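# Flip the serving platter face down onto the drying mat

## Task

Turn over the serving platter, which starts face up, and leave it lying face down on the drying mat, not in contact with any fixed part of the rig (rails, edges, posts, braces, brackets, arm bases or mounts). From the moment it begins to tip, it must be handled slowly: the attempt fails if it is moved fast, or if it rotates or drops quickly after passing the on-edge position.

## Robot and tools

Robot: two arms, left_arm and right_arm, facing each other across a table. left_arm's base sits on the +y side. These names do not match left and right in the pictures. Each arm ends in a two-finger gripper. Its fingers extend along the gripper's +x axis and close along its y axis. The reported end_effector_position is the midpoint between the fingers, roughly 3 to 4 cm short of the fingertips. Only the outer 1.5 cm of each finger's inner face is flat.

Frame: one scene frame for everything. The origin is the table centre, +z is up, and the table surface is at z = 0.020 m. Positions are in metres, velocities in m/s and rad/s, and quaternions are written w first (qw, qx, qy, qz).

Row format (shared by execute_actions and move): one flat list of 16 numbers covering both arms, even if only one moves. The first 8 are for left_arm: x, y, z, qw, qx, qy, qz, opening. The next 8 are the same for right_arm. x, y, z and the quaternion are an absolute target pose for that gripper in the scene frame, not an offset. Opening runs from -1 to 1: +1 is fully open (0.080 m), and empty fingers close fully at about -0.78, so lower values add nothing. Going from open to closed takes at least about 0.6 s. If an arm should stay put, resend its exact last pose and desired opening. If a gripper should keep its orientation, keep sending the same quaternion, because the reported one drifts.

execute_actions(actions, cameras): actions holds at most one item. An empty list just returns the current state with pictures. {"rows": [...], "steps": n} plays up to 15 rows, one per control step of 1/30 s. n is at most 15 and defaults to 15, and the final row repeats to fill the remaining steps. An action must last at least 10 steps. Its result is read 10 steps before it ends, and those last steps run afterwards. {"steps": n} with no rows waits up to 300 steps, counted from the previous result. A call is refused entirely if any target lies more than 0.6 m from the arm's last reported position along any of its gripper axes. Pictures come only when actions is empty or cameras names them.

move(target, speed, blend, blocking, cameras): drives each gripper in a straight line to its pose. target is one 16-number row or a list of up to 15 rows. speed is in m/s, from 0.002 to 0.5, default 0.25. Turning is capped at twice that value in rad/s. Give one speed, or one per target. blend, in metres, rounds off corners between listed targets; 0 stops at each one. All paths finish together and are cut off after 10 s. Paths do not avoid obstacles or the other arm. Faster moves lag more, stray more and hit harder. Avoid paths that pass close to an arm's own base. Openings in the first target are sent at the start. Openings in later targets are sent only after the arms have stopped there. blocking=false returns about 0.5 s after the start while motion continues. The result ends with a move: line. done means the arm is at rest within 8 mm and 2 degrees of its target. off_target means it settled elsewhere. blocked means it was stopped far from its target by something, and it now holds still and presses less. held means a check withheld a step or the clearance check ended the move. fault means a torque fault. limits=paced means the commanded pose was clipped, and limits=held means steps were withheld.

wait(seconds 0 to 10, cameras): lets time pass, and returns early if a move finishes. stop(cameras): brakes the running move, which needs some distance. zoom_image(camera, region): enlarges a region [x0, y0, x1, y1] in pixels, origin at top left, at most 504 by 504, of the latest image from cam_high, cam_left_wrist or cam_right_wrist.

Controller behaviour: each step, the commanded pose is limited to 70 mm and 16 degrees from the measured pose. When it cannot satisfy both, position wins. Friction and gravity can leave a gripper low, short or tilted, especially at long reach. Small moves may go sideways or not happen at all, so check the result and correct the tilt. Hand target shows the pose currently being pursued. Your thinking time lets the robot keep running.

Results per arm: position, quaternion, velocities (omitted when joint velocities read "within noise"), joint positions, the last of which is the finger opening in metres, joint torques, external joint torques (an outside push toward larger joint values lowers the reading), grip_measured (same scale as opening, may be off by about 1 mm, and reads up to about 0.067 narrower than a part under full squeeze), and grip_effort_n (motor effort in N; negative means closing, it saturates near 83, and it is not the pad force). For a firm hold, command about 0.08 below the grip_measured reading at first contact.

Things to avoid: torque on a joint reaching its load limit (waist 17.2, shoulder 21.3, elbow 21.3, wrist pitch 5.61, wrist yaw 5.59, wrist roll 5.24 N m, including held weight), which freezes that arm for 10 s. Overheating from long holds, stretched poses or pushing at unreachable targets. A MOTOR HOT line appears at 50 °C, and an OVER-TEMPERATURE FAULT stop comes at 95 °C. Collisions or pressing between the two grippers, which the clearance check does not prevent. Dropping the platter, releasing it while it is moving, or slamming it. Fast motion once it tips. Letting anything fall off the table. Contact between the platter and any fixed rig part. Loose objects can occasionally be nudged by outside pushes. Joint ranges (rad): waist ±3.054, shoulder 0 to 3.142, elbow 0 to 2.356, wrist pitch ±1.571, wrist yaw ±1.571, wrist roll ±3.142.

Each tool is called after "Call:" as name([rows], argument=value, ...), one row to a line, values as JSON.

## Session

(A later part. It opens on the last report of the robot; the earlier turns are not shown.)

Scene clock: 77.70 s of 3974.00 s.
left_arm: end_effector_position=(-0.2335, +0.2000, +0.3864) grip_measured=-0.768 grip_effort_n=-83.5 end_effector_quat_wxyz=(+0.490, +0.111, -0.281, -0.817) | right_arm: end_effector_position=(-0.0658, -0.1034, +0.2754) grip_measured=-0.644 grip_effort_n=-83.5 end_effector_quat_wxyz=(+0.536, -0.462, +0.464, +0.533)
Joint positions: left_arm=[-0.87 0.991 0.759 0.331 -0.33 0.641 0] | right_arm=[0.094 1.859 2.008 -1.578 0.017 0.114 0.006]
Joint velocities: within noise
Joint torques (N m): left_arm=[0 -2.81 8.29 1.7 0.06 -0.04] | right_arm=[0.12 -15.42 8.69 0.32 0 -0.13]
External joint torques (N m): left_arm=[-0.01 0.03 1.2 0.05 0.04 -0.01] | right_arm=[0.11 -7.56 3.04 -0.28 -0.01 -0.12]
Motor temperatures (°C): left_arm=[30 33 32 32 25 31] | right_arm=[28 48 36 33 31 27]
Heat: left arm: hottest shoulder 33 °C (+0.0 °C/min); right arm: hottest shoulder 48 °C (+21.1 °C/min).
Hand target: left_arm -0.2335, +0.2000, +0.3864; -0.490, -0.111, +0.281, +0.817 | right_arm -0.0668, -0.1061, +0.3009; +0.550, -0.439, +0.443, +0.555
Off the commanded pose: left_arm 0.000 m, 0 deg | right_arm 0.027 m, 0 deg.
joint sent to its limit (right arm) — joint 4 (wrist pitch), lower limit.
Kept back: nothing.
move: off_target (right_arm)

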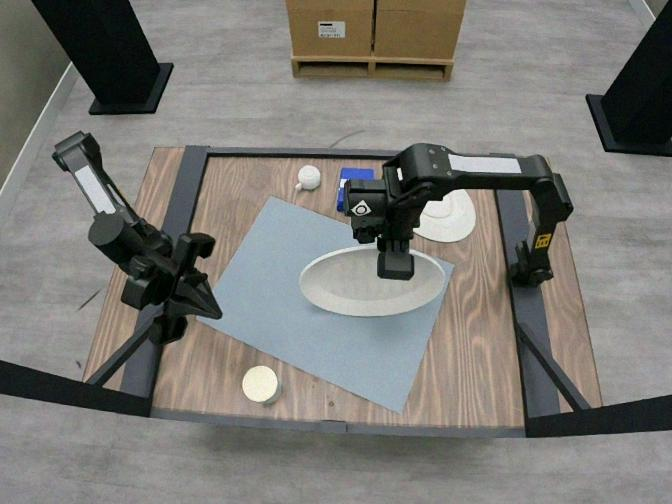

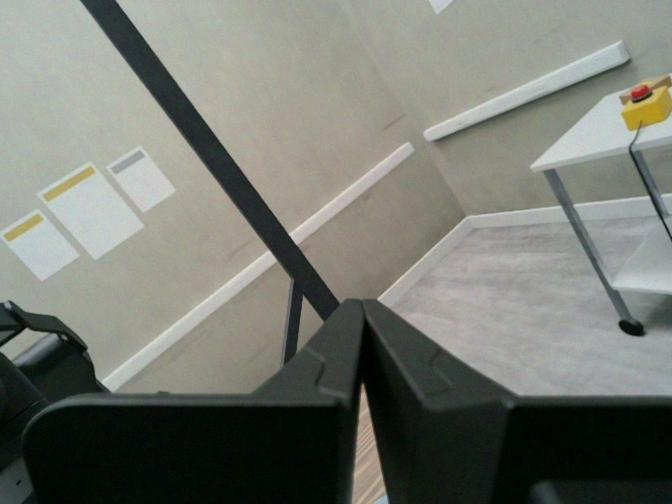

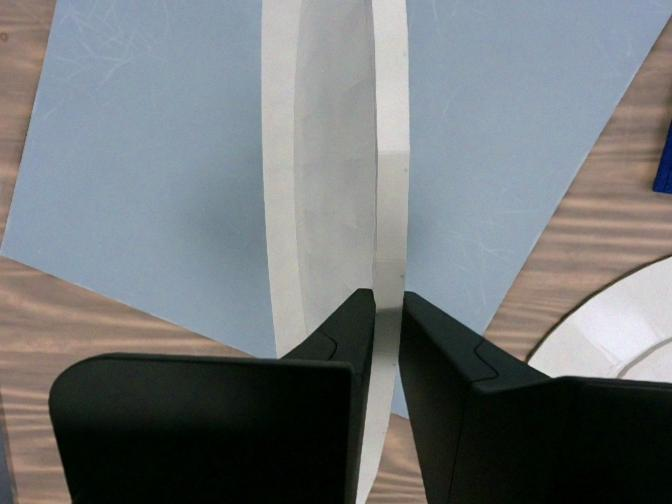

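Call:
move([
  [-0.2335,0.2,0.3864,0.490,0.111,-0.281,-0.817,-1,-0.067,-0.105,0.302,0.3155,-0.6329,0.2244,0.6706,-0.75],
  [-0.2335,0.2,0.3864,0.490,0.111,-0.281,-0.817,-1,-0.067,-0.10,0.302,0.0493,-0.7054,-0.0493,0.7054,-0.75],
], speed=0.12, blend=0.02)

Scene clock: 84.87 s of 3974.00 s.
left_arm: end_effector_position=(-0.2335, +0.2000, +0.3864) grip_measured=-0.768 grip_effort_n=-83.5 end_effector_quat_wxyz=(+0.490, +0.111, -0.281, -0.817) | right_arm: end_effector_position=(-0.0665, -0.1011, +0.2807) grip_measured=-0.644 grip_effort_n=-83.5 end_effector_quat_wxyz=(+0.059, -0.704, -0.056, +0.705)
Joint positions: left_arm=[-0.87 0.991 0.759 0.331 -0.33 0.641 0] | right_arm=[0.095 1.859 2.028 -1.578 0.017 -1.457 0.006]
Joint velocities: within noise
Joint torques (N m): left_arm=[0.01 -2.82 8.29 1.7 0.06 -0.03] | right_arm=[-0.19 -12.81 9.06 0.29 -0.06 -0.11]
External joint torques (N m): left_arm=[0 0.06 1.16 0.04 0.05 -0.01] | right_arm=[-0.2 -4.98 3.46 -0.28 -0.02 -0.12]
Motor temperatures (°C): left_arm=[30 33 33 32 25 31] | right_arm=[28 50 38 32 31 27]
Heat: left arm: hottest shoulder 33 °C (+0.0 °C/min); right arm: hottest shoulder 50 °C (+22.0 °C/min). Fold the right arm in close to its base, or ease its load, before you think long.
Hand target: left_arm -0.2335, +0.2000, +0.3864; -0.490, -0.111, +0.281, +0.817 | right_arm -0.0669, -0.1009, +0.3012; -0.081, +0.699, +0.081, -0.706
Off the commanded pose: left_arm 0.000 m, 0 deg | right_arm 0.021 m, 1 deg.
MOTOR HOT: joint 2 (shoulder) of the right arm reports 50 °C; the controller stops that arm at 95 °C. To cool a motor, set the load down, stop pushing, or move to a pose that needs little force.
joint sent to its limit (right arm) — joint 4 (wrist pitch), lower limit.
Kept back: nothing.
move: off_target (right_arm)

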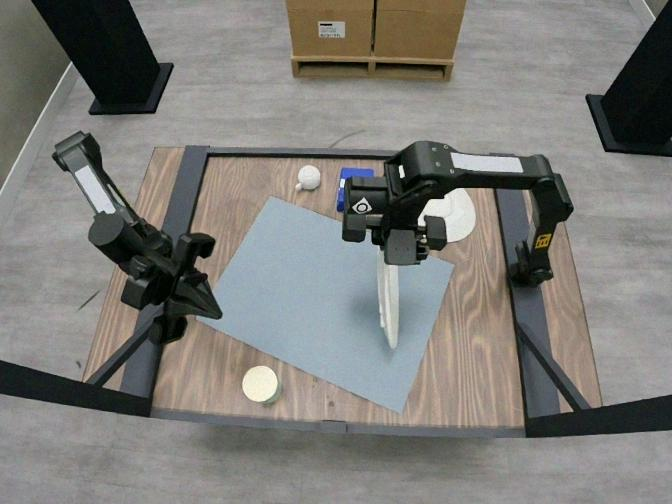

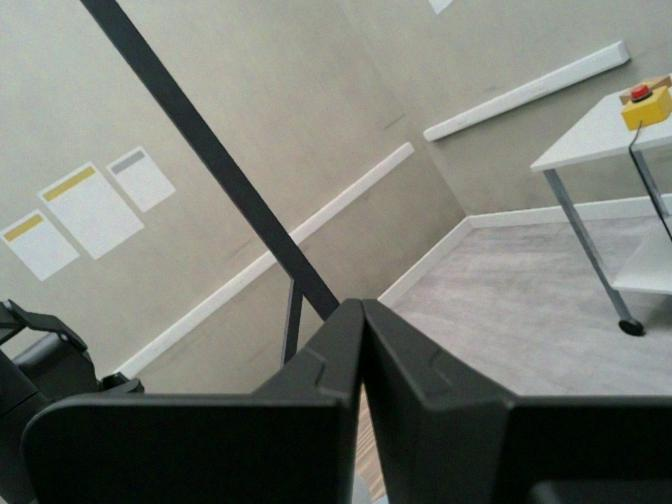

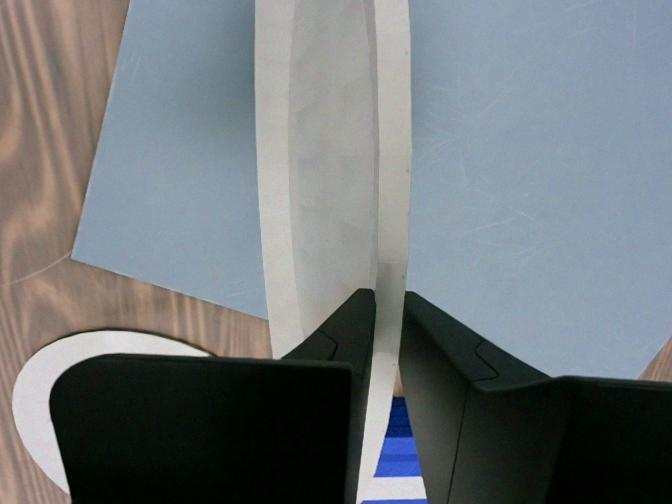

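Call:
move([
  [-0.2335,0.2,0.3864,0.490,0.111,-0.281,-0.817,-1,-0.067,-0.04,0.29,0.0923,-0.7010,-0.0923,0.7010,-0.75],
  [-0.2335,0.2,0.3864,0.490,0.111,-0.281,-0.817,-1,-0.067,-0.017,0.262,0.183,-0.683,-0.183,0.683,-0.75],
], speed=0.05, blend=0.01)

Scene clock: 89.70 s of 3974.00 s.
left_arm: end_effector_position=(-0.2335, +0.2000, +0.3864) grip_measured=-0.768 grip_effort_n=-83.5 end_effector_quat_wxyz=(+0.490, +0.111, -0.281, -0.817) | right_arm: end_effector_position=(-0.0674, -0.0150, +0.2639) grip_measured=-0.746 grip_effort_n=-18.8 end_effector_quat_wxyz=(+0.185, -0.681, -0.184, +0.684)
Joint positions: left_arm=[-0.87 0.991 0.759 0.331 -0.33 0.641 0] | right_arm=[0.086 1.847 1.83 -1.028 0.048 -1.479 0.001]
Joint velocities: within noise
Joint torques (N m): left_arm=[0 -2.81 8.3 1.7 0.06 -0.04] | right_arm=[-0.23 -11.12 4.26 1.02 0.17 -0.04]
External joint torques (N m): left_arm=[0.02 0.06 1.16 0.04 0.04 -0.01] | right_arm=[-0.22 -2.47 -2.23 -0.11 0.18 -0.07]
Motor temperatures (°C): left_arm=[30 33 34 32 25 31] | right_arm=[28 50 37 32 31 27]
Heat: left arm: hottest elbow 34 °C (+5.0 °C/min); right arm: hottest shoulder 50 °C (+22.1 °C/min). Fold the right arm in close to its base, or ease its load, before you think long.
Hand target: left_arm -0.2335, +0.2000, +0.3864; -0.490, -0.111, +0.281, +0.817 | right_arm -0.0670, -0.0170, +0.2621; -0.183, +0.683, +0.183, -0.683
Off the commanded pose: left_arm 0.000 m, 0 deg | right_arm 0.003 m, 0 deg.
MOTOR HOT: still on. Joint 2 (shoulder) of the right arm reports 50 °C.
Kept back: nothing.
move: done

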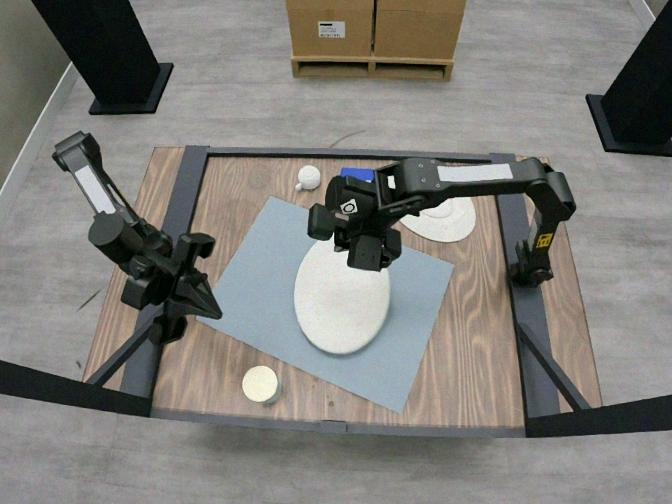

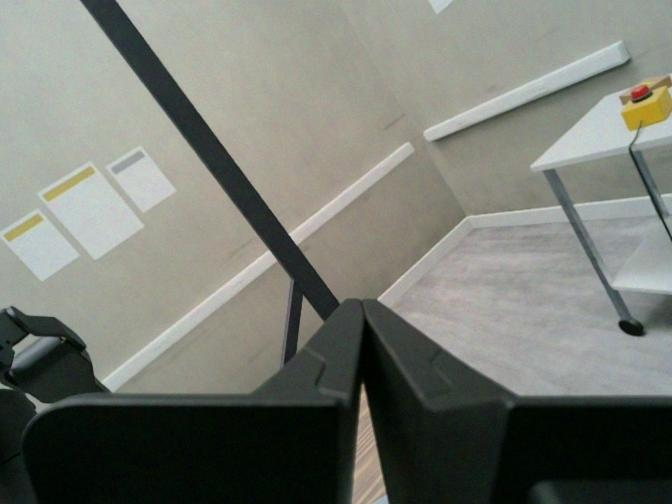

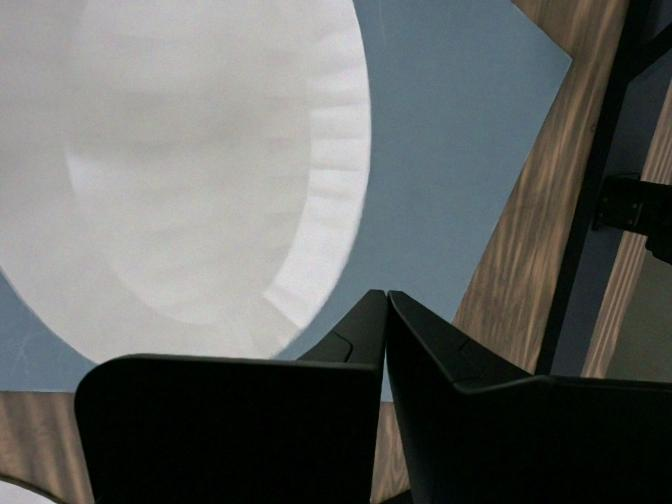

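Call:
zoom_image(camera="cam_high", region=[250, 190, 460, 370])

Call:
zoom_image(camera="cam_right_wrist", region=[0, 0, 400, 370])

Scaled by 2.400 from the camera's 672x504 image, which has a finer 960x720 frame.

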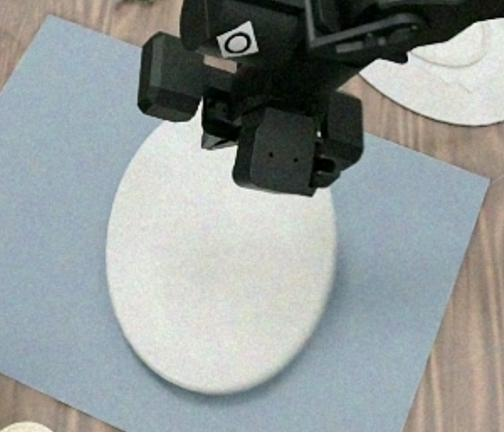

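Scaled by 1.260 from the camera's 672x504 image, which has a finer 960x720 frame.

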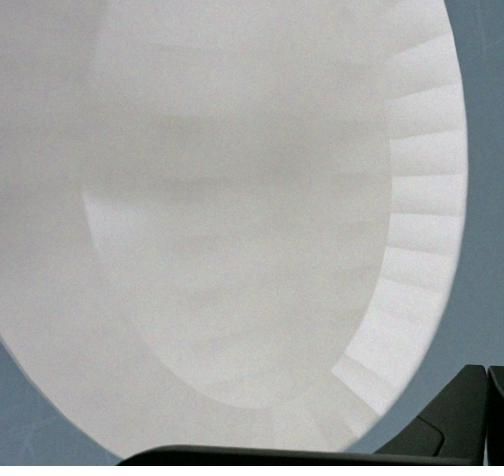

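Call:
move(target=[-0.2335,0.2,0.3864,0.490,0.111,-0.281,-0.817,-1,-0.067,-0.17,0.28,0.3536,-0.6124,-0.3536,0.6124,-0.75], speed=0.2)

Call:
zoom_image(camera="cam_high", region=[250, 190, 460, 370])

Call:
zoom_image(camera="cam_right_wrist", region=[150, 0, 600, 330])

Scene clock: 92.60 s of 3974.00 s.
left_arm: end_effector_position=(-0.2335, +0.2000, +0.3864) grip_measured=-0.768 grip_effort_n=-83.5 end_effector_quat_wxyz=(+0.490, +0.111, -0.281, -0.817) | right_arm: end_effector_position=(-0.0672, -0.1683, +0.2838) grip_measured=-0.746 grip_effort_n=-18.8 end_effector_quat_wxyz=(+0.354, -0.611, -0.356, +0.612)
Joint positions: left_arm=[-0.87 0.991 0.759 0.331 -0.33 0.641 0] | right_arm=[0.213 0.914 0.838 -0.455 0.195 -1.457 0.001]
Joint velocities: within noise
Joint torques (N m): left_arm=[0.01 -2.81 8.28 1.7 0.06 -0.03] | right_arm=[0.33 -3.49 4.55 1.62 0.22 0.21]
External joint torques (N m): left_arm=[0 0.1 1.13 0.03 0.04 -0.01] | right_arm=[0.36 -1.22 -2.48 -0.01 0.18 0.17]
Motor temperatures (°C): left_arm=[30 33 34 32 25 31] | right_arm=[28 49 37 32 31 27]
Heat: left arm: hottest elbow 34 °C (+5.0 °C/min); right arm: hottest shoulder 49 °C (+21.1 °C/min). Fold the right arm in close to its base, or ease its load, before you think long.
Hand target: left_arm -0.2335, +0.2000, +0.3864; -0.490, -0.111, +0.281, +0.817 | right_arm -0.0670, -0.1700, +0.2800; -0.353, +0.612, +0.354, -0.612
Off the commanded pose: left_arm 0.000 m, 0 deg | right_arm 0.004 m, 0 deg.
MOTOR HOT: still on. Joint 2 (shoulder) of the right arm reports 49 °C.
Kept back: nothing.
move: done

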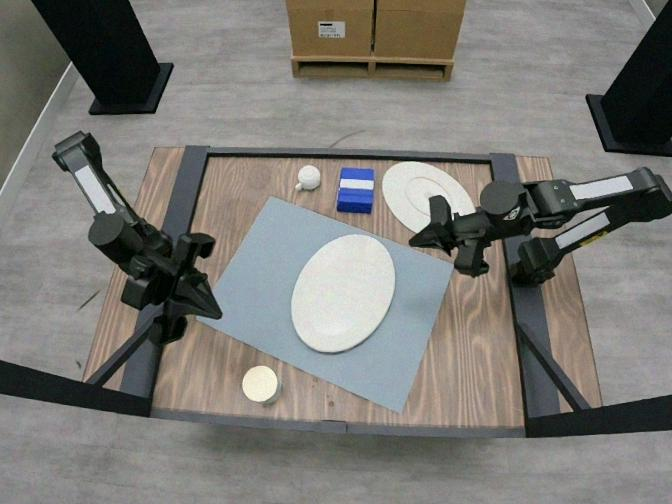

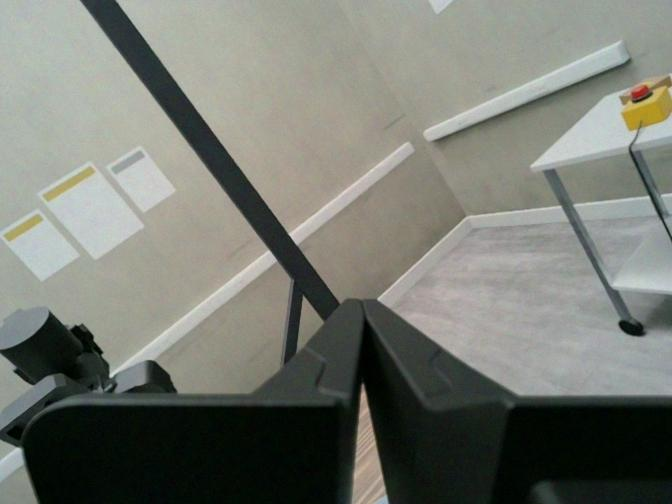

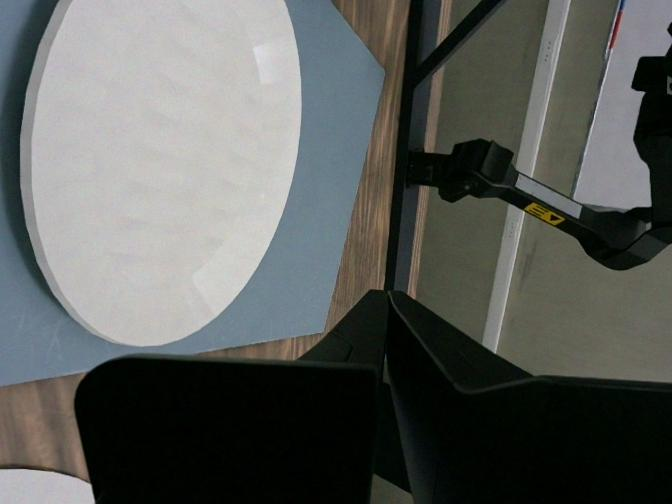

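Scaled by 2.400 from the camera's 672x504 image, which has a finer 960x720 frame.

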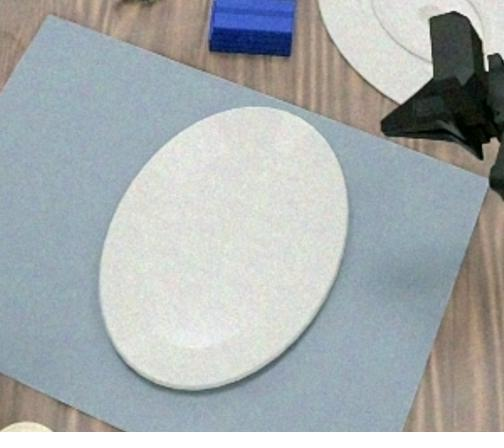

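Scaled by 1.120 from the camera's 672x504 image, which has a finer 960x720 frame.

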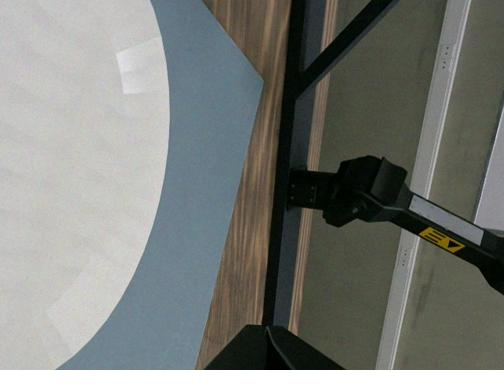

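Call:
move([
  [-0.15,0.15,0.25,0.5,0.5,0.5,-0.5,-1,-0.14,-0.24,0.18,0.3536,-0.6124,-0.3536,0.6124,0.2],
  [-0.078,0.08,0.10,0.5,0.5,0.5,-0.5,-1,-0.14,-0.24,0.18,0.3536,-0.6124,-0.3536,0.6124,0.2],
], speed=0.2)

Call:
zoom_image(camera="cam_high", region=[230, 190, 440, 370])

Scene clock: 101.70 s of 3974.00 s.
left_arm: end_effector_position=(-0.0776, +0.0784, +0.1064) grip_measured=-0.769 grip_effort_n=-83.5 end_effector_quat_wxyz=(+0.505, +0.495, +0.496, -0.504) | right_arm: end_effector_position=(-0.1413, -0.2388, +0.1856) grip_measured=+0.196 grip_effort_n=16.0 end_effector_quat_wxyz=(+0.357, -0.607, -0.355, +0.615)
Joint positions: left_arm=[-0.189 2.025 1.564 -1.093 -0.003 -0.173 0] | right_arm=[0.868 0.835 0.462 -0.351 0.73 -1.025 0.044]
Joint velocities: within noise
Joint torques (N m): left_arm=[-0.08 -6.61 6.04 0.32 0.12 0.07] | right_arm=[0.15 -1.49 4.41 1.32 0.52 0.16]
External joint torques (N m): left_arm=[-0.09 2.5 0.33 -0.07 0.14 0.07] | right_arm=[0.15 0.17 -2.46 -0.09 0.26 0.11]
Motor temperatures (°C): left_arm=[30 33 34 31 25 31] | right_arm=[28 44 35 33 31 27]
Heat: left arm: hottest elbow 34 °C (+7.0 °C/min); right arm: hottest shoulder 44 °C (+15.1 °C/min).
Hand target: left_arm -0.0779, +0.0801, +0.1001; +0.500, +0.500, +0.500, -0.500 | right_arm -0.1400, -0.2400, +0.1800; -0.354, +0.612, +0.354, -0.612
Off the commanded pose: left_arm 0.007 m, 1 deg | right_arm 0.006 m, 1 deg.
MOTOR HOT: cleared for the motors of the right arm.
Kept back: nothing.
move: done

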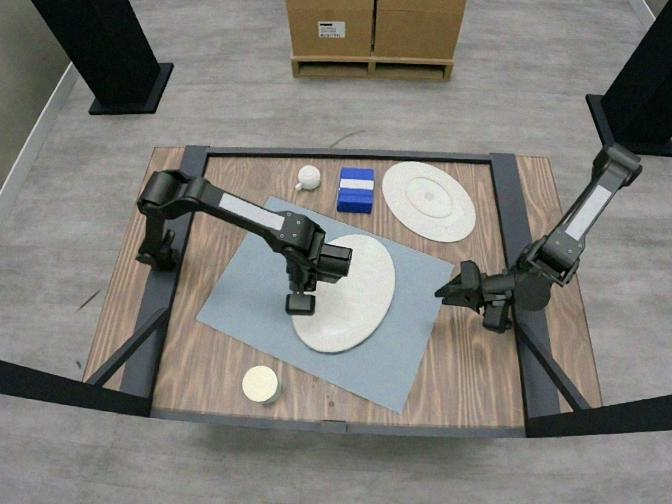

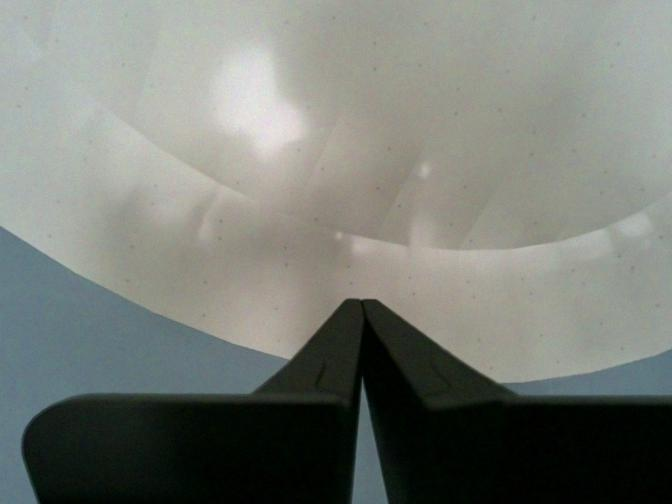

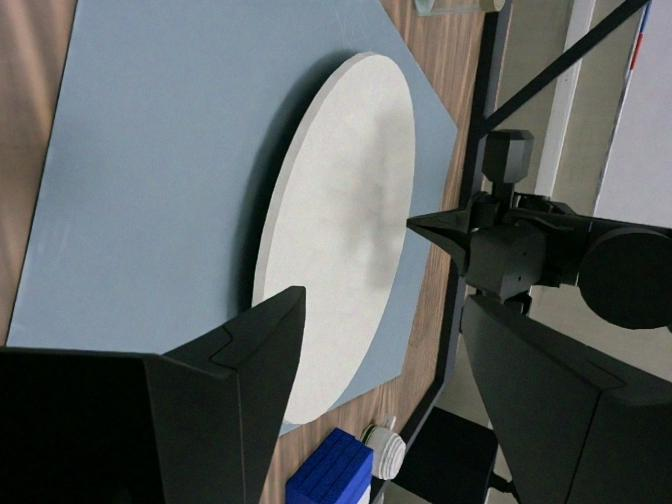

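Scaled by 2.400 from the camera's 672x504 image, which has a finer 960x720 frame.

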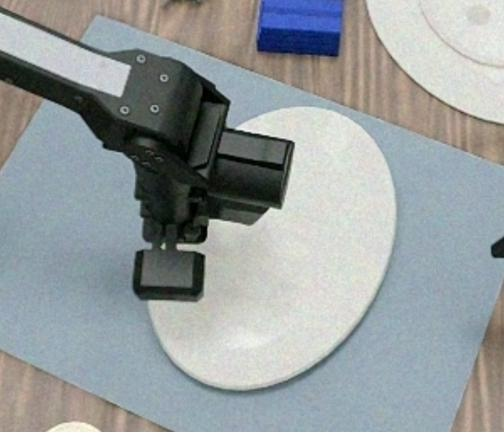

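Call:
move([
  [-0.075,0.104,0.09,0.5,0.5,0.5,-0.5,-1,-0.17,-0.21,0.14,0.4776,-0.6383,-0.3043,0.5214,0.4],
  [-0.075,0.106,0.05,0.5,0.5,0.5,-0.5,-1,-0.17,-0.21,0.14,0.4776,-0.6383,-0.3043,0.5214,0.4],
], speed=[0.08,0.03])

Call:
zoom_image(camera="cam_high", region=[260, 190, 490, 370])

Scene clock: 106.40 s of 3974.00 s.
left_arm: end_effector_position=(-0.0747, +0.0984, +0.0740) grip_measured=-0.769 grip_effort_n=-83.5 end_effector_quat_wxyz=(+0.513, +0.484, +0.488, -0.515) | right_arm: end_effector_position=(-0.1675, -0.2112, +0.1383) grip_measured=+0.396 grip_effort_n=16.0 end_effector_quat_wxyz=(+0.474, -0.640, -0.304, +0.522)
Joint positions: left_arm=[-0.191 1.958 1.331 -0.887 -0.003 -0.173 0] | right_arm=[0.978 1.394 0.514 -0.098 1.095 -0.653 0.053]
Joint velocities: within noise
Joint torques (N m): left_arm=[-0.27 -2.53 3.27 1.66 0.13 -0.06] | right_arm=[0.41 -4.03 5.75 0.81 0.68 0.17]
External joint torques (N m): left_arm=[-0.28 5.96 -2.28 1.21 0.15 -0.06] | right_arm=[0.43 0.1 0.31 -0.23 0.21 0.12]
Motor temperatures (°C): left_arm=[30 34 33 31 25 31] | right_arm=[28 42 34 33 31 27]
Heat: left arm: hottest shoulder 34 °C (+1.0 °C/min); right arm: hottest shoulder 42 °C (+11.1 °C/min).
Hand target: left_arm -0.0748, +0.1070, +0.0512; +0.500, +0.500, +0.500, -0.500 | right_arm -0.1700, -0.2100, +0.1400; -0.477, +0.638, +0.304, -0.521
Off the commanded pose: left_arm 0.025 m, 3 deg | right_arm 0.003 m, 0 deg.
Kept back: nothing.
move: off_target (left_arm)

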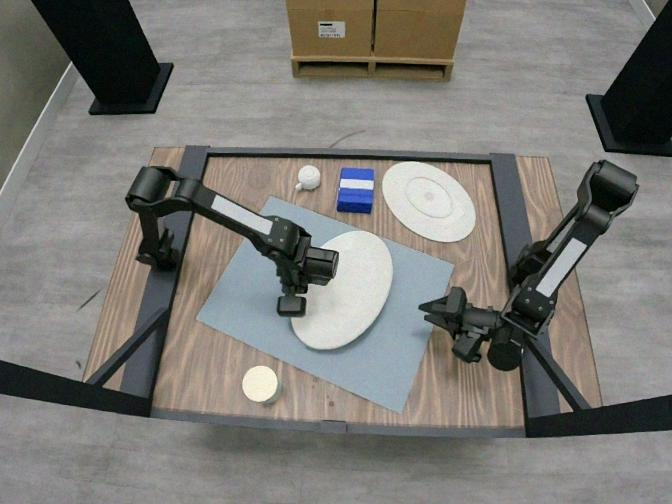

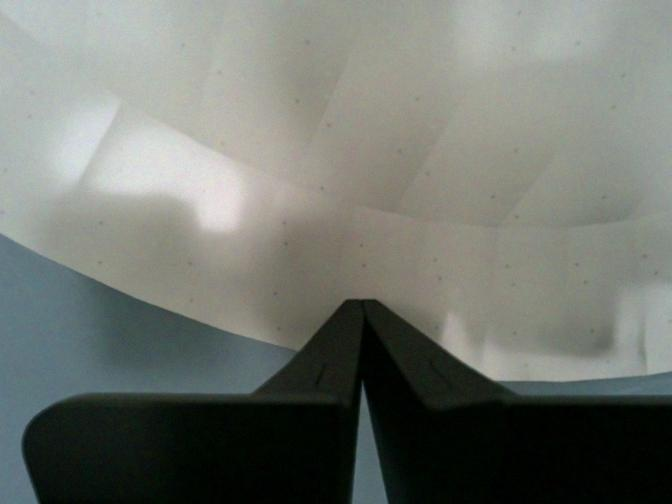

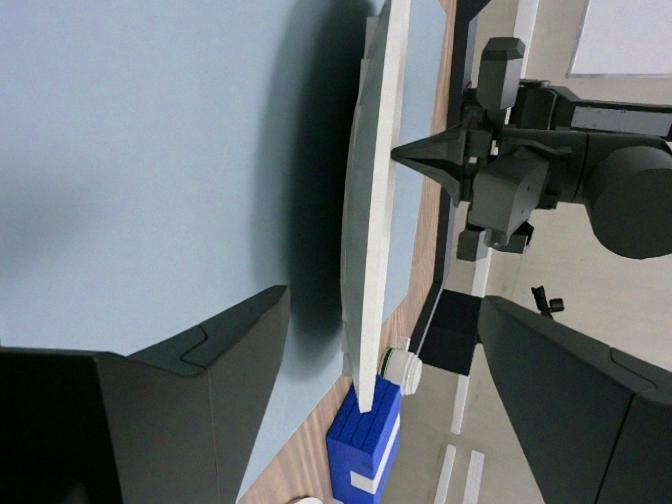

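Scaled by 2.191 from the camera's 672x504 image, which has a finer 960x720 frame.

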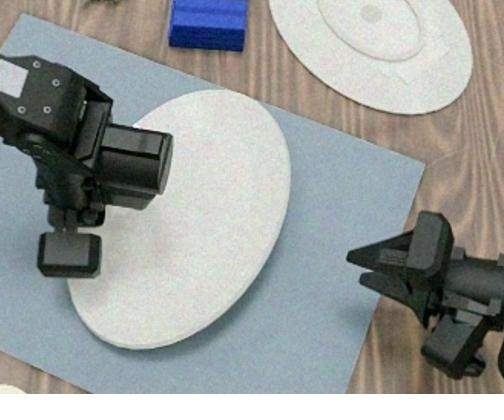

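Call:
move([
  [-0.075,0.107,0.043,0.5,0.5,0.5,-0.5,-1,-0.174,-0.168,0.13,0.4776,-0.6383,-0.3043,0.5214,0.4],
  [-0.075,0.107,0.043,0.5,0.5,0.5,-0.5,-1,-0.166,-0.14,0.120,0.4776,-0.6383,-0.3043,0.5214,0.4],
], speed=0.05)

Call:
zoom_image(camera="cam_high", region=[260, 190, 490, 370])

Scene clock: 109.30 s of 3974.00 s.
left_arm: end_effector_position=(-0.0745, +0.0993, +0.0709) grip_measured=-0.769 grip_effort_n=-83.5 end_effector_quat_wxyz=(+0.513, +0.483, +0.487, -0.516) | right_arm: end_effector_position=(-0.1642, -0.1428, +0.1202) grip_measured=+0.396 grip_effort_n=16.0 end_effector_quat_wxyz=(+0.478, -0.639, -0.304, +0.520)
Joint positions: left_arm=[-0.191 1.958 1.317 -0.872 -0.003 -0.173 0] | right_arm=[0.747 1.622 0.548 0.382 0.944 -0.981 0.053]
Joint velocities: within noise
Joint torques (N m): left_arm=[-0.3 -1.74 2.62 2.45 0.11 -0.07] | right_arm=[-0.36 -5.46 5.19 1.23 0.17 -0.09]
External joint torques (N m): left_arm=[-0.32 6.77 -2.91 2 0.13 -0.07] | right_arm=[-0.35 0.06 0.12 -0.11 -0.16 -0.14]
Motor temperatures (°C): left_arm=[30 34 32 31 25 31] | right_arm=[28 41 34 33 31 27]
Heat: left arm: hottest shoulder 34 °C (+1.0 °C/min); right arm: hottest shoulder 41 °C (+9.1 °C/min).
Hand target: left_arm -0.0746, +0.1086, +0.0445; +0.500, +0.500, +0.500, -0.500 | right_arm -0.1660, -0.1401, +0.1201; -0.478, +0.638, +0.304, -0.521
Off the commanded pose: left_arm 0.029 m, 3 deg | right_arm 0.003 m, 0 deg.
Kept back: nothing.
move: off_target (left_arm)

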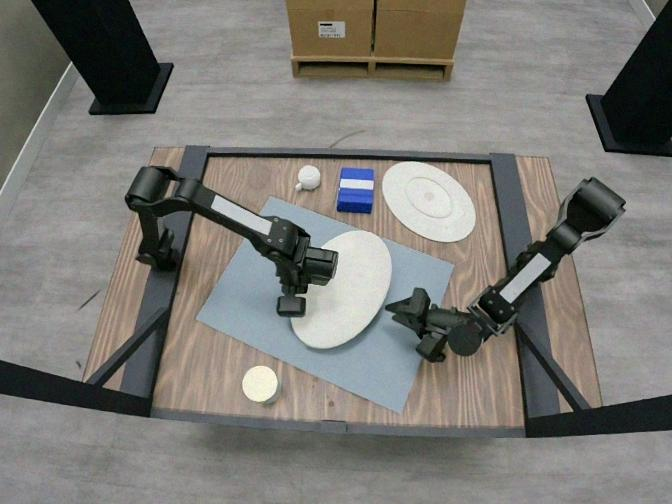

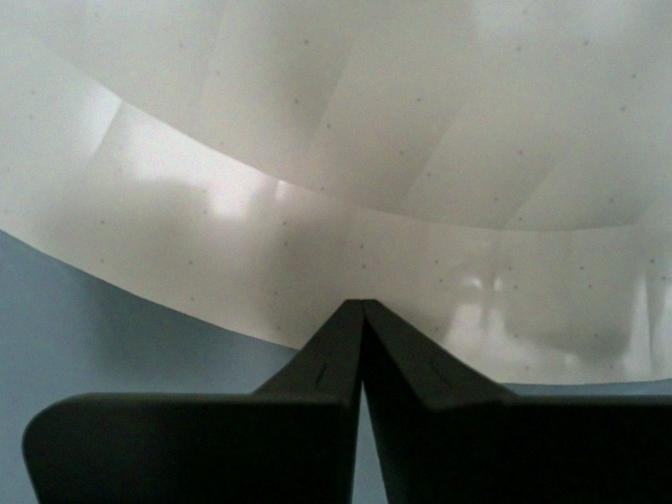

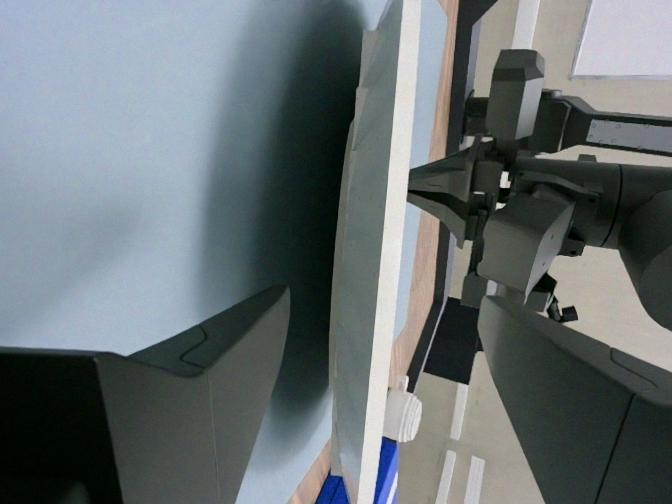

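Scaled by 2.191 from the camera's 672x504 image, which has a finer 960x720 frame.

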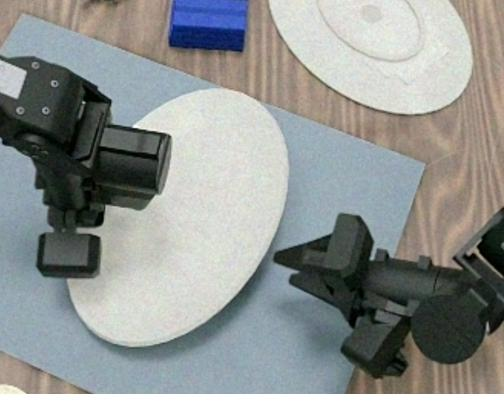

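Call:
move([
  [-0.075,0.107,0.043,0.5,0.5,0.5,-0.5,-1,-0.160,-0.111,0.1105,0.4776,-0.6383,-0.3043,0.5214,0.4],
  [-0.075,0.107,0.043,0.5,0.5,0.5,-0.5,-1,-0.160,-0.111,0.1105,0.4776,-0.6383,-0.3043,0.5214,-0.3],
], speed=0.04)

Call:
zoom_image(camera="cam_high", region=[260, 190, 490, 370])

Scene clock: 111.40 s of 3974.00 s.
left_arm: end_effector_position=(-0.0745, +0.0993, +0.0714) grip_measured=-0.769 grip_effort_n=-83.5 end_effector_quat_wxyz=(+0.514, +0.482, +0.487, -0.516) | right_arm: end_effector_position=(-0.1586, -0.1137, +0.1112) grip_measured=-0.296 grip_effort_n=-18.8 end_effector_quat_wxyz=(+0.479, -0.638, -0.304, +0.521)
Joint positions: left_arm=[-0.191 1.955 1.315 -0.87 -0.003 -0.173 0] | right_arm=[0.658 1.724 0.59 0.512 0.874 -1.068 0.022]
Joint velocities: within noise
Joint torques (N m): left_arm=[-0.29 -1.48 2.83 2.29 0.12 -0.07] | right_arm=[-0.33 -6.08 5.18 1.36 0.09 -0.06]
External joint torques (N m): left_arm=[-0.35 6.97 -2.7 1.83 0.14 -0.07] | right_arm=[-0.32 0.02 0.29 -0.05 -0.18 -0.11]
Motor temperatures (°C): left_arm=[30 34 32 32 25 31] | right_arm=[28 40 34 33 31 27]
Heat: left arm: hottest shoulder 34 °C (+1.0 °C/min); right arm: hottest shoulder 40 °C (+7.1 °C/min).
Hand target: left_arm -0.0746, +0.1086, +0.0446; +0.500, +0.500, +0.500, -0.500 | right_arm -0.1600, -0.1110, +0.1105; -0.478, +0.638, +0.304, -0.521
Off the commanded pose: left_arm 0.029 m, 4 deg | right_arm 0.003 m, 0 deg.
Kept back: nothing.
move: off_target (left_arm)

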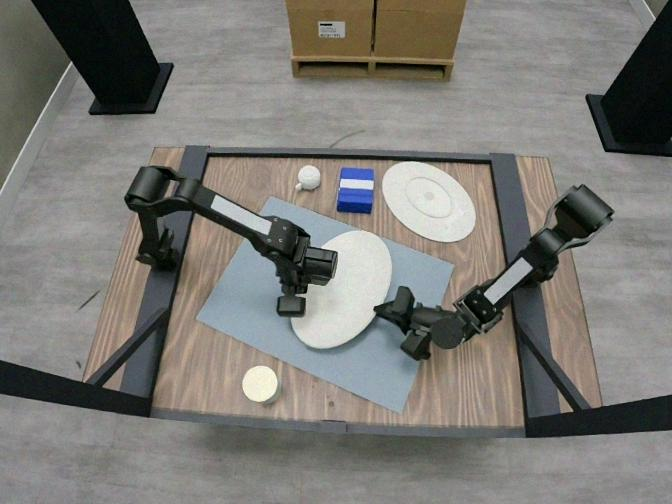

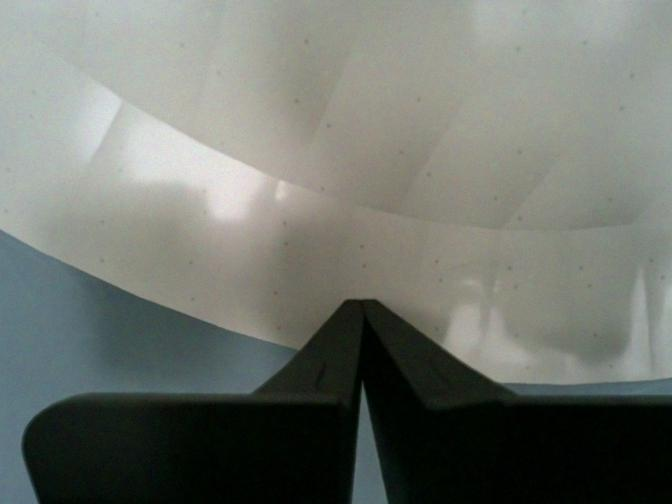

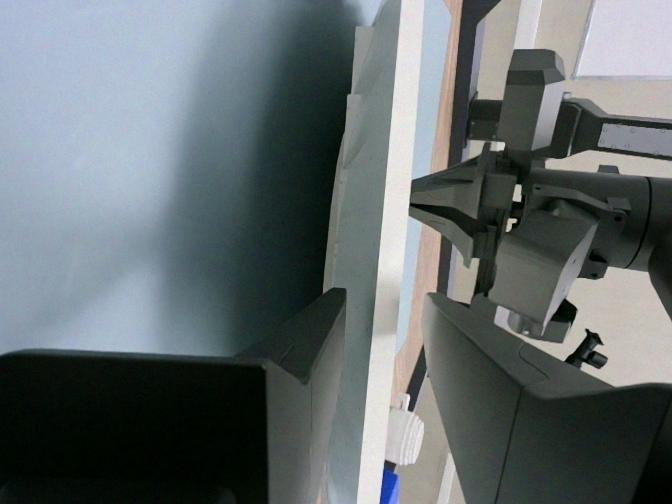

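Scaled by 2.191 from the camera's 672x504 image, which has a finer 960x720 frame.

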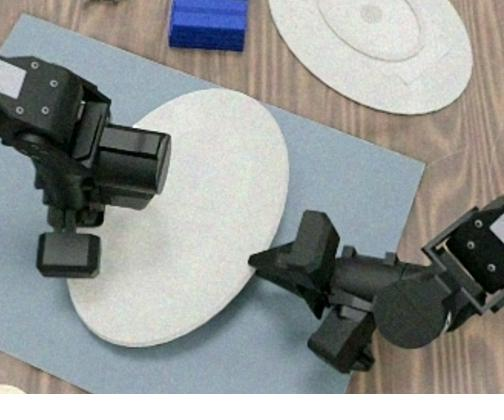

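Call:
move([
  [-0.075,0.107,0.043,0.5,0.5,0.5,-0.5,-1,-0.160,-0.111,0.1105,0.4776,-0.6383,-0.3043,0.5214,0.2],
  [-0.075,0.107,0.043,0.5,0.5,0.5,-0.5,-1,-0.129,-0.116,0.1105,0.4776,-0.6383,-0.3043,0.5214,0.2],
  [-0.075,0.107,0.043,0.5,0.5,0.5,-0.5,-1,-0.129,-0.116,0.1105,0.4776,-0.6383,-0.3043,0.5214,-0.3],
], speed=0.04)

Call:
zoom_image(camera="cam_high", region=[260, 190, 490, 370])

Scene clock: 114.40 s of 3974.00 s.
left_arm: end_effector_position=(-0.0745, +0.0993, +0.0714) grip_measured=-0.769 grip_effort_n=-83.5 end_effector_quat_wxyz=(+0.514, +0.482, +0.487, -0.516) | right_arm: end_effector_position=(-0.1308, -0.1143, +0.1104) grip_measured=-0.296 grip_effort_n=-19.3 end_effector_quat_wxyz=(+0.479, -0.638, -0.304, +0.521)
Joint positions: left_arm=[-0.191 1.955 1.314 -0.869 -0.003 -0.173 0] | right_arm=[0.575 1.678 0.51 0.598 0.804 -1.138 0.022]
Joint velocities: within noise
Joint torques (N m): left_arm=[-0.3 -1.44 2.9 2.23 0.11 -0.07] | right_arm=[-0.33 -8.17 2.93 1.41 0.14 -0.11]
External joint torques (N m): left_arm=[-0.31 7.07 -2.68 1.76 0.13 -0.07] | right_arm=[-0.33 -2.5 -1.89 -0.06 -0.1 -0.16]
Motor temperatures (°C): left_arm=[30 33 31 32 25 31] | right_arm=[28 40 34 33 31 27]
Heat: left arm: hottest shoulder 33 °C (+0.0 °C/min); right arm: hottest shoulder 40 °C (+5.1 °C/min).
Hand target: left_arm -0.0746, +0.1086, +0.0446; +0.500, +0.500, +0.500, -0.500 | right_arm -0.1289, -0.1160, +0.1104; -0.478, +0.638, +0.304, -0.521
Off the commanded pose: left_arm 0.029 m, 4 deg | right_arm 0.002 m, 0 deg.
Kept back: nothing.
move: off_target (left_arm)

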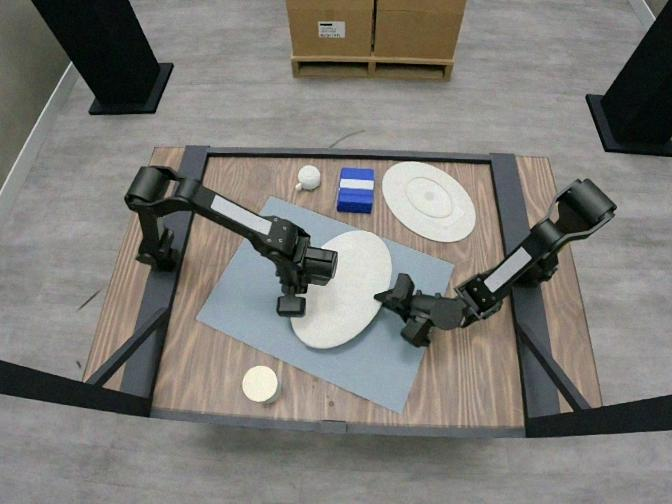

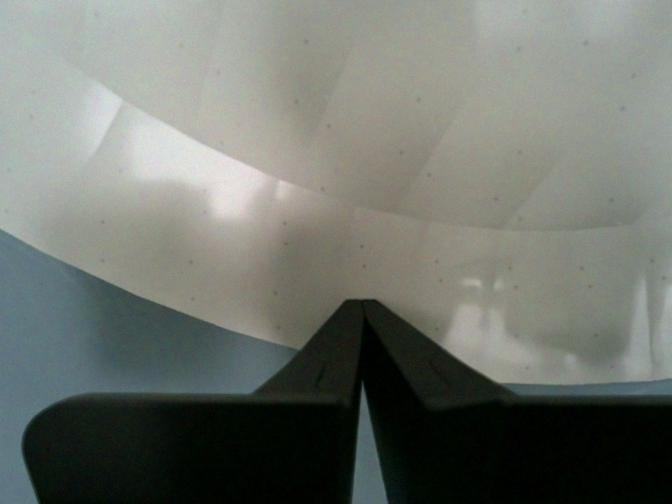

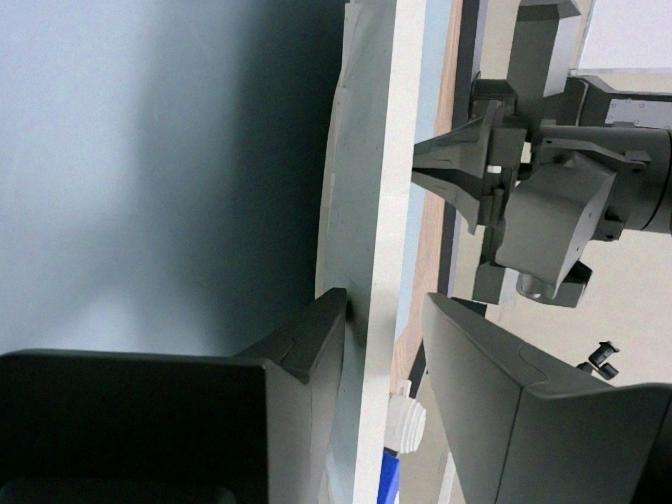

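Scaled by 2.191 from the camera's 672x504 image, which has a finer 960x720 frame.

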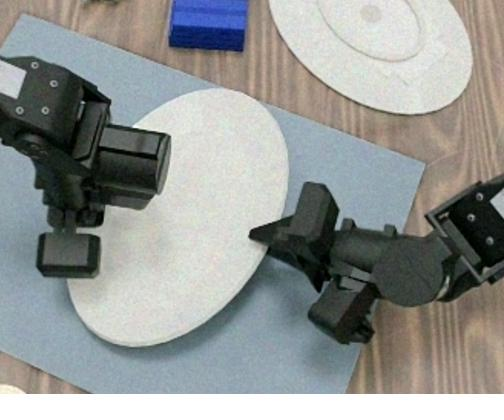

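Call:
move(target=[-0.075,0.107,0.046,0.5,0.5,0.5,-0.5,-1,-0.129,-0.116,0.1105,0.4776,-0.6383,-0.3043,0.5214,-0.5], speed=0.04, cameras=[])

Call:
move(target=[-0.075,0.105,0.05,0.5,0.5,0.5,-0.5,-1,-0.129,-0.116,0.1105,0.4776,-0.6383,-0.3043,0.5214,-0.75], speed=0.04)

Scene clock: 115.60 s of 3974.00 s.
left_arm: end_effector_position=(-0.0745, +0.0994, +0.0712) grip_measured=-0.769 grip_effort_n=-83.5 end_effector_quat_wxyz=(+0.514, +0.482, +0.487, -0.516) | right_arm: end_effector_position=(-0.1308, -0.1149, +0.1095) grip_measured=-0.495 grip_effort_n=-23.0 end_effector_quat_wxyz=(+0.477, -0.639, -0.304, +0.522)
Joint positions: left_arm=[-0.191 1.955 1.313 -0.869 -0.003 -0.173 0] | right_arm=[0.575 1.678 0.508 0.598 0.801 -1.138 0.013]
Joint velocities: within noise
Joint torques (N m): left_arm=[-0.3 -1.81 3.74 1.51 0.12 -0.07] | right_arm=[-0.3 -7.9 3.11 1.43 0.25 -0.03]
External joint torques (N m): left_arm=[-0.24 6.66 -1.79 1.05 0.12 -0.07] | right_arm=[-0.32 -2.25 -1.72 -0.05 0.02 -0.08]
Motor temperatures (°C): left_arm=[30 33 31 32 25 31] | right_arm=[28 40 33 33 31 27]
Heat: left arm: hottest shoulder 33 °C (+0.0 °C/min); right arm: hottest shoulder 40 °C (+5.0 °C/min).
Hand target: left_arm -0.0747, +0.1082, +0.0472; +0.500, +0.500, +0.500, -0.500 | right_arm -0.1290, -0.1159, +0.1104; -0.478, +0.638, +0.304, -0.521
Off the commanded pose: left_arm 0.026 m, 4 deg | right_arm 0.002 m, 0 deg.
Kept back: nothing.
move: off_target (left_arm)
No camera images: "cameras" was empty.

Scene clock: 116.30 s of 3974.00 s.
left_arm: end_effector_position=(-0.0748, +0.0988, +0.0732) grip_measured=-0.769 grip_effort_n=-83.5 end_effector_quat_wxyz=(+0.513, +0.484, +0.488, -0.515) | right_arm: end_effector_position=(-0.1314, -0.1171, +0.1054) grip_measured=-0.586 grip_effort_n=-83.5 end_effector_quat_wxyz=(+0.468, -0.641, -0.304, +0.527)
Joint positions: left_arm=[-0.191 1.957 1.326 -0.883 -0.003 -0.173 0] | right_arm=[0.575 1.678 0.5 0.59 0.786 -1.138 0.009]
Joint velocities: within noise
Joint torques (N m): left_arm=[-0.2 -2.07 4.3 1.3 0.12 -0.04] | right_arm=[-0.34 -7.84 3.83 1.83 0.66 -0.06]
External joint torques (N m): left_arm=[-0.2 6.38 -1.21 0.85 0.13 -0.04] | right_arm=[-0.32 -2.17 -1.05 0.33 0.42 -0.11]
Motor temperatures (°C): left_arm=[30 33 31 32 25 31] | right_arm=[28 40 33 33 31 27]
Heat: left arm: hottest shoulder 33 °C (+0.0 °C/min); right arm: hottest shoulder 40 °C (+5.1 °C/min).
Hand target: left_arm -0.0748, +0.1061, +0.0510; +0.500, +0.500, +0.500, -0.500 | right_arm -0.1290, -0.1160, +0.1104; -0.478, +0.638, +0.304, -0.521
Off the commanded pose: left_arm 0.024 m, 3 deg | right_arm 0.006 m, 1 deg.
Kept back: nothing.
move: off_target (left_arm)

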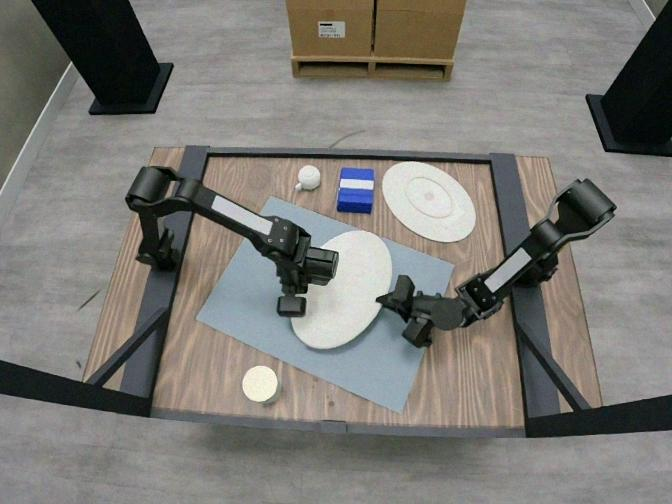

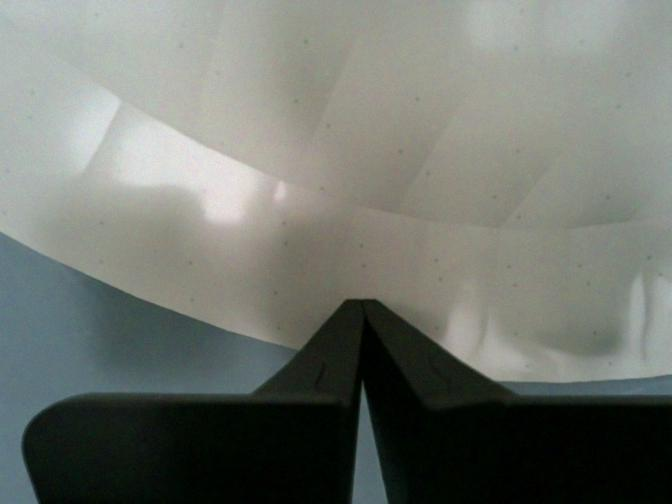

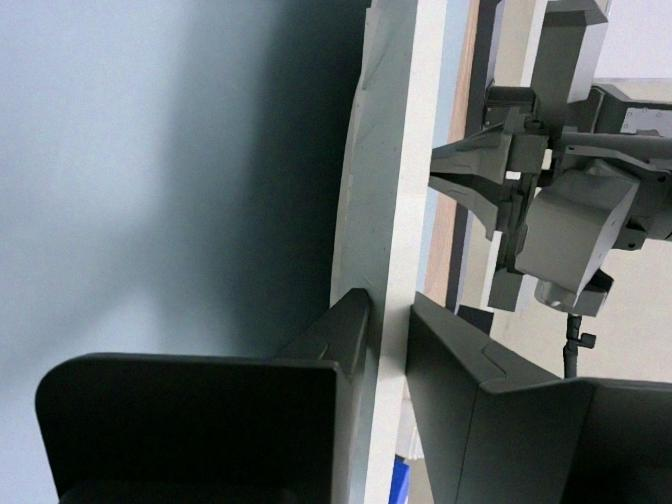

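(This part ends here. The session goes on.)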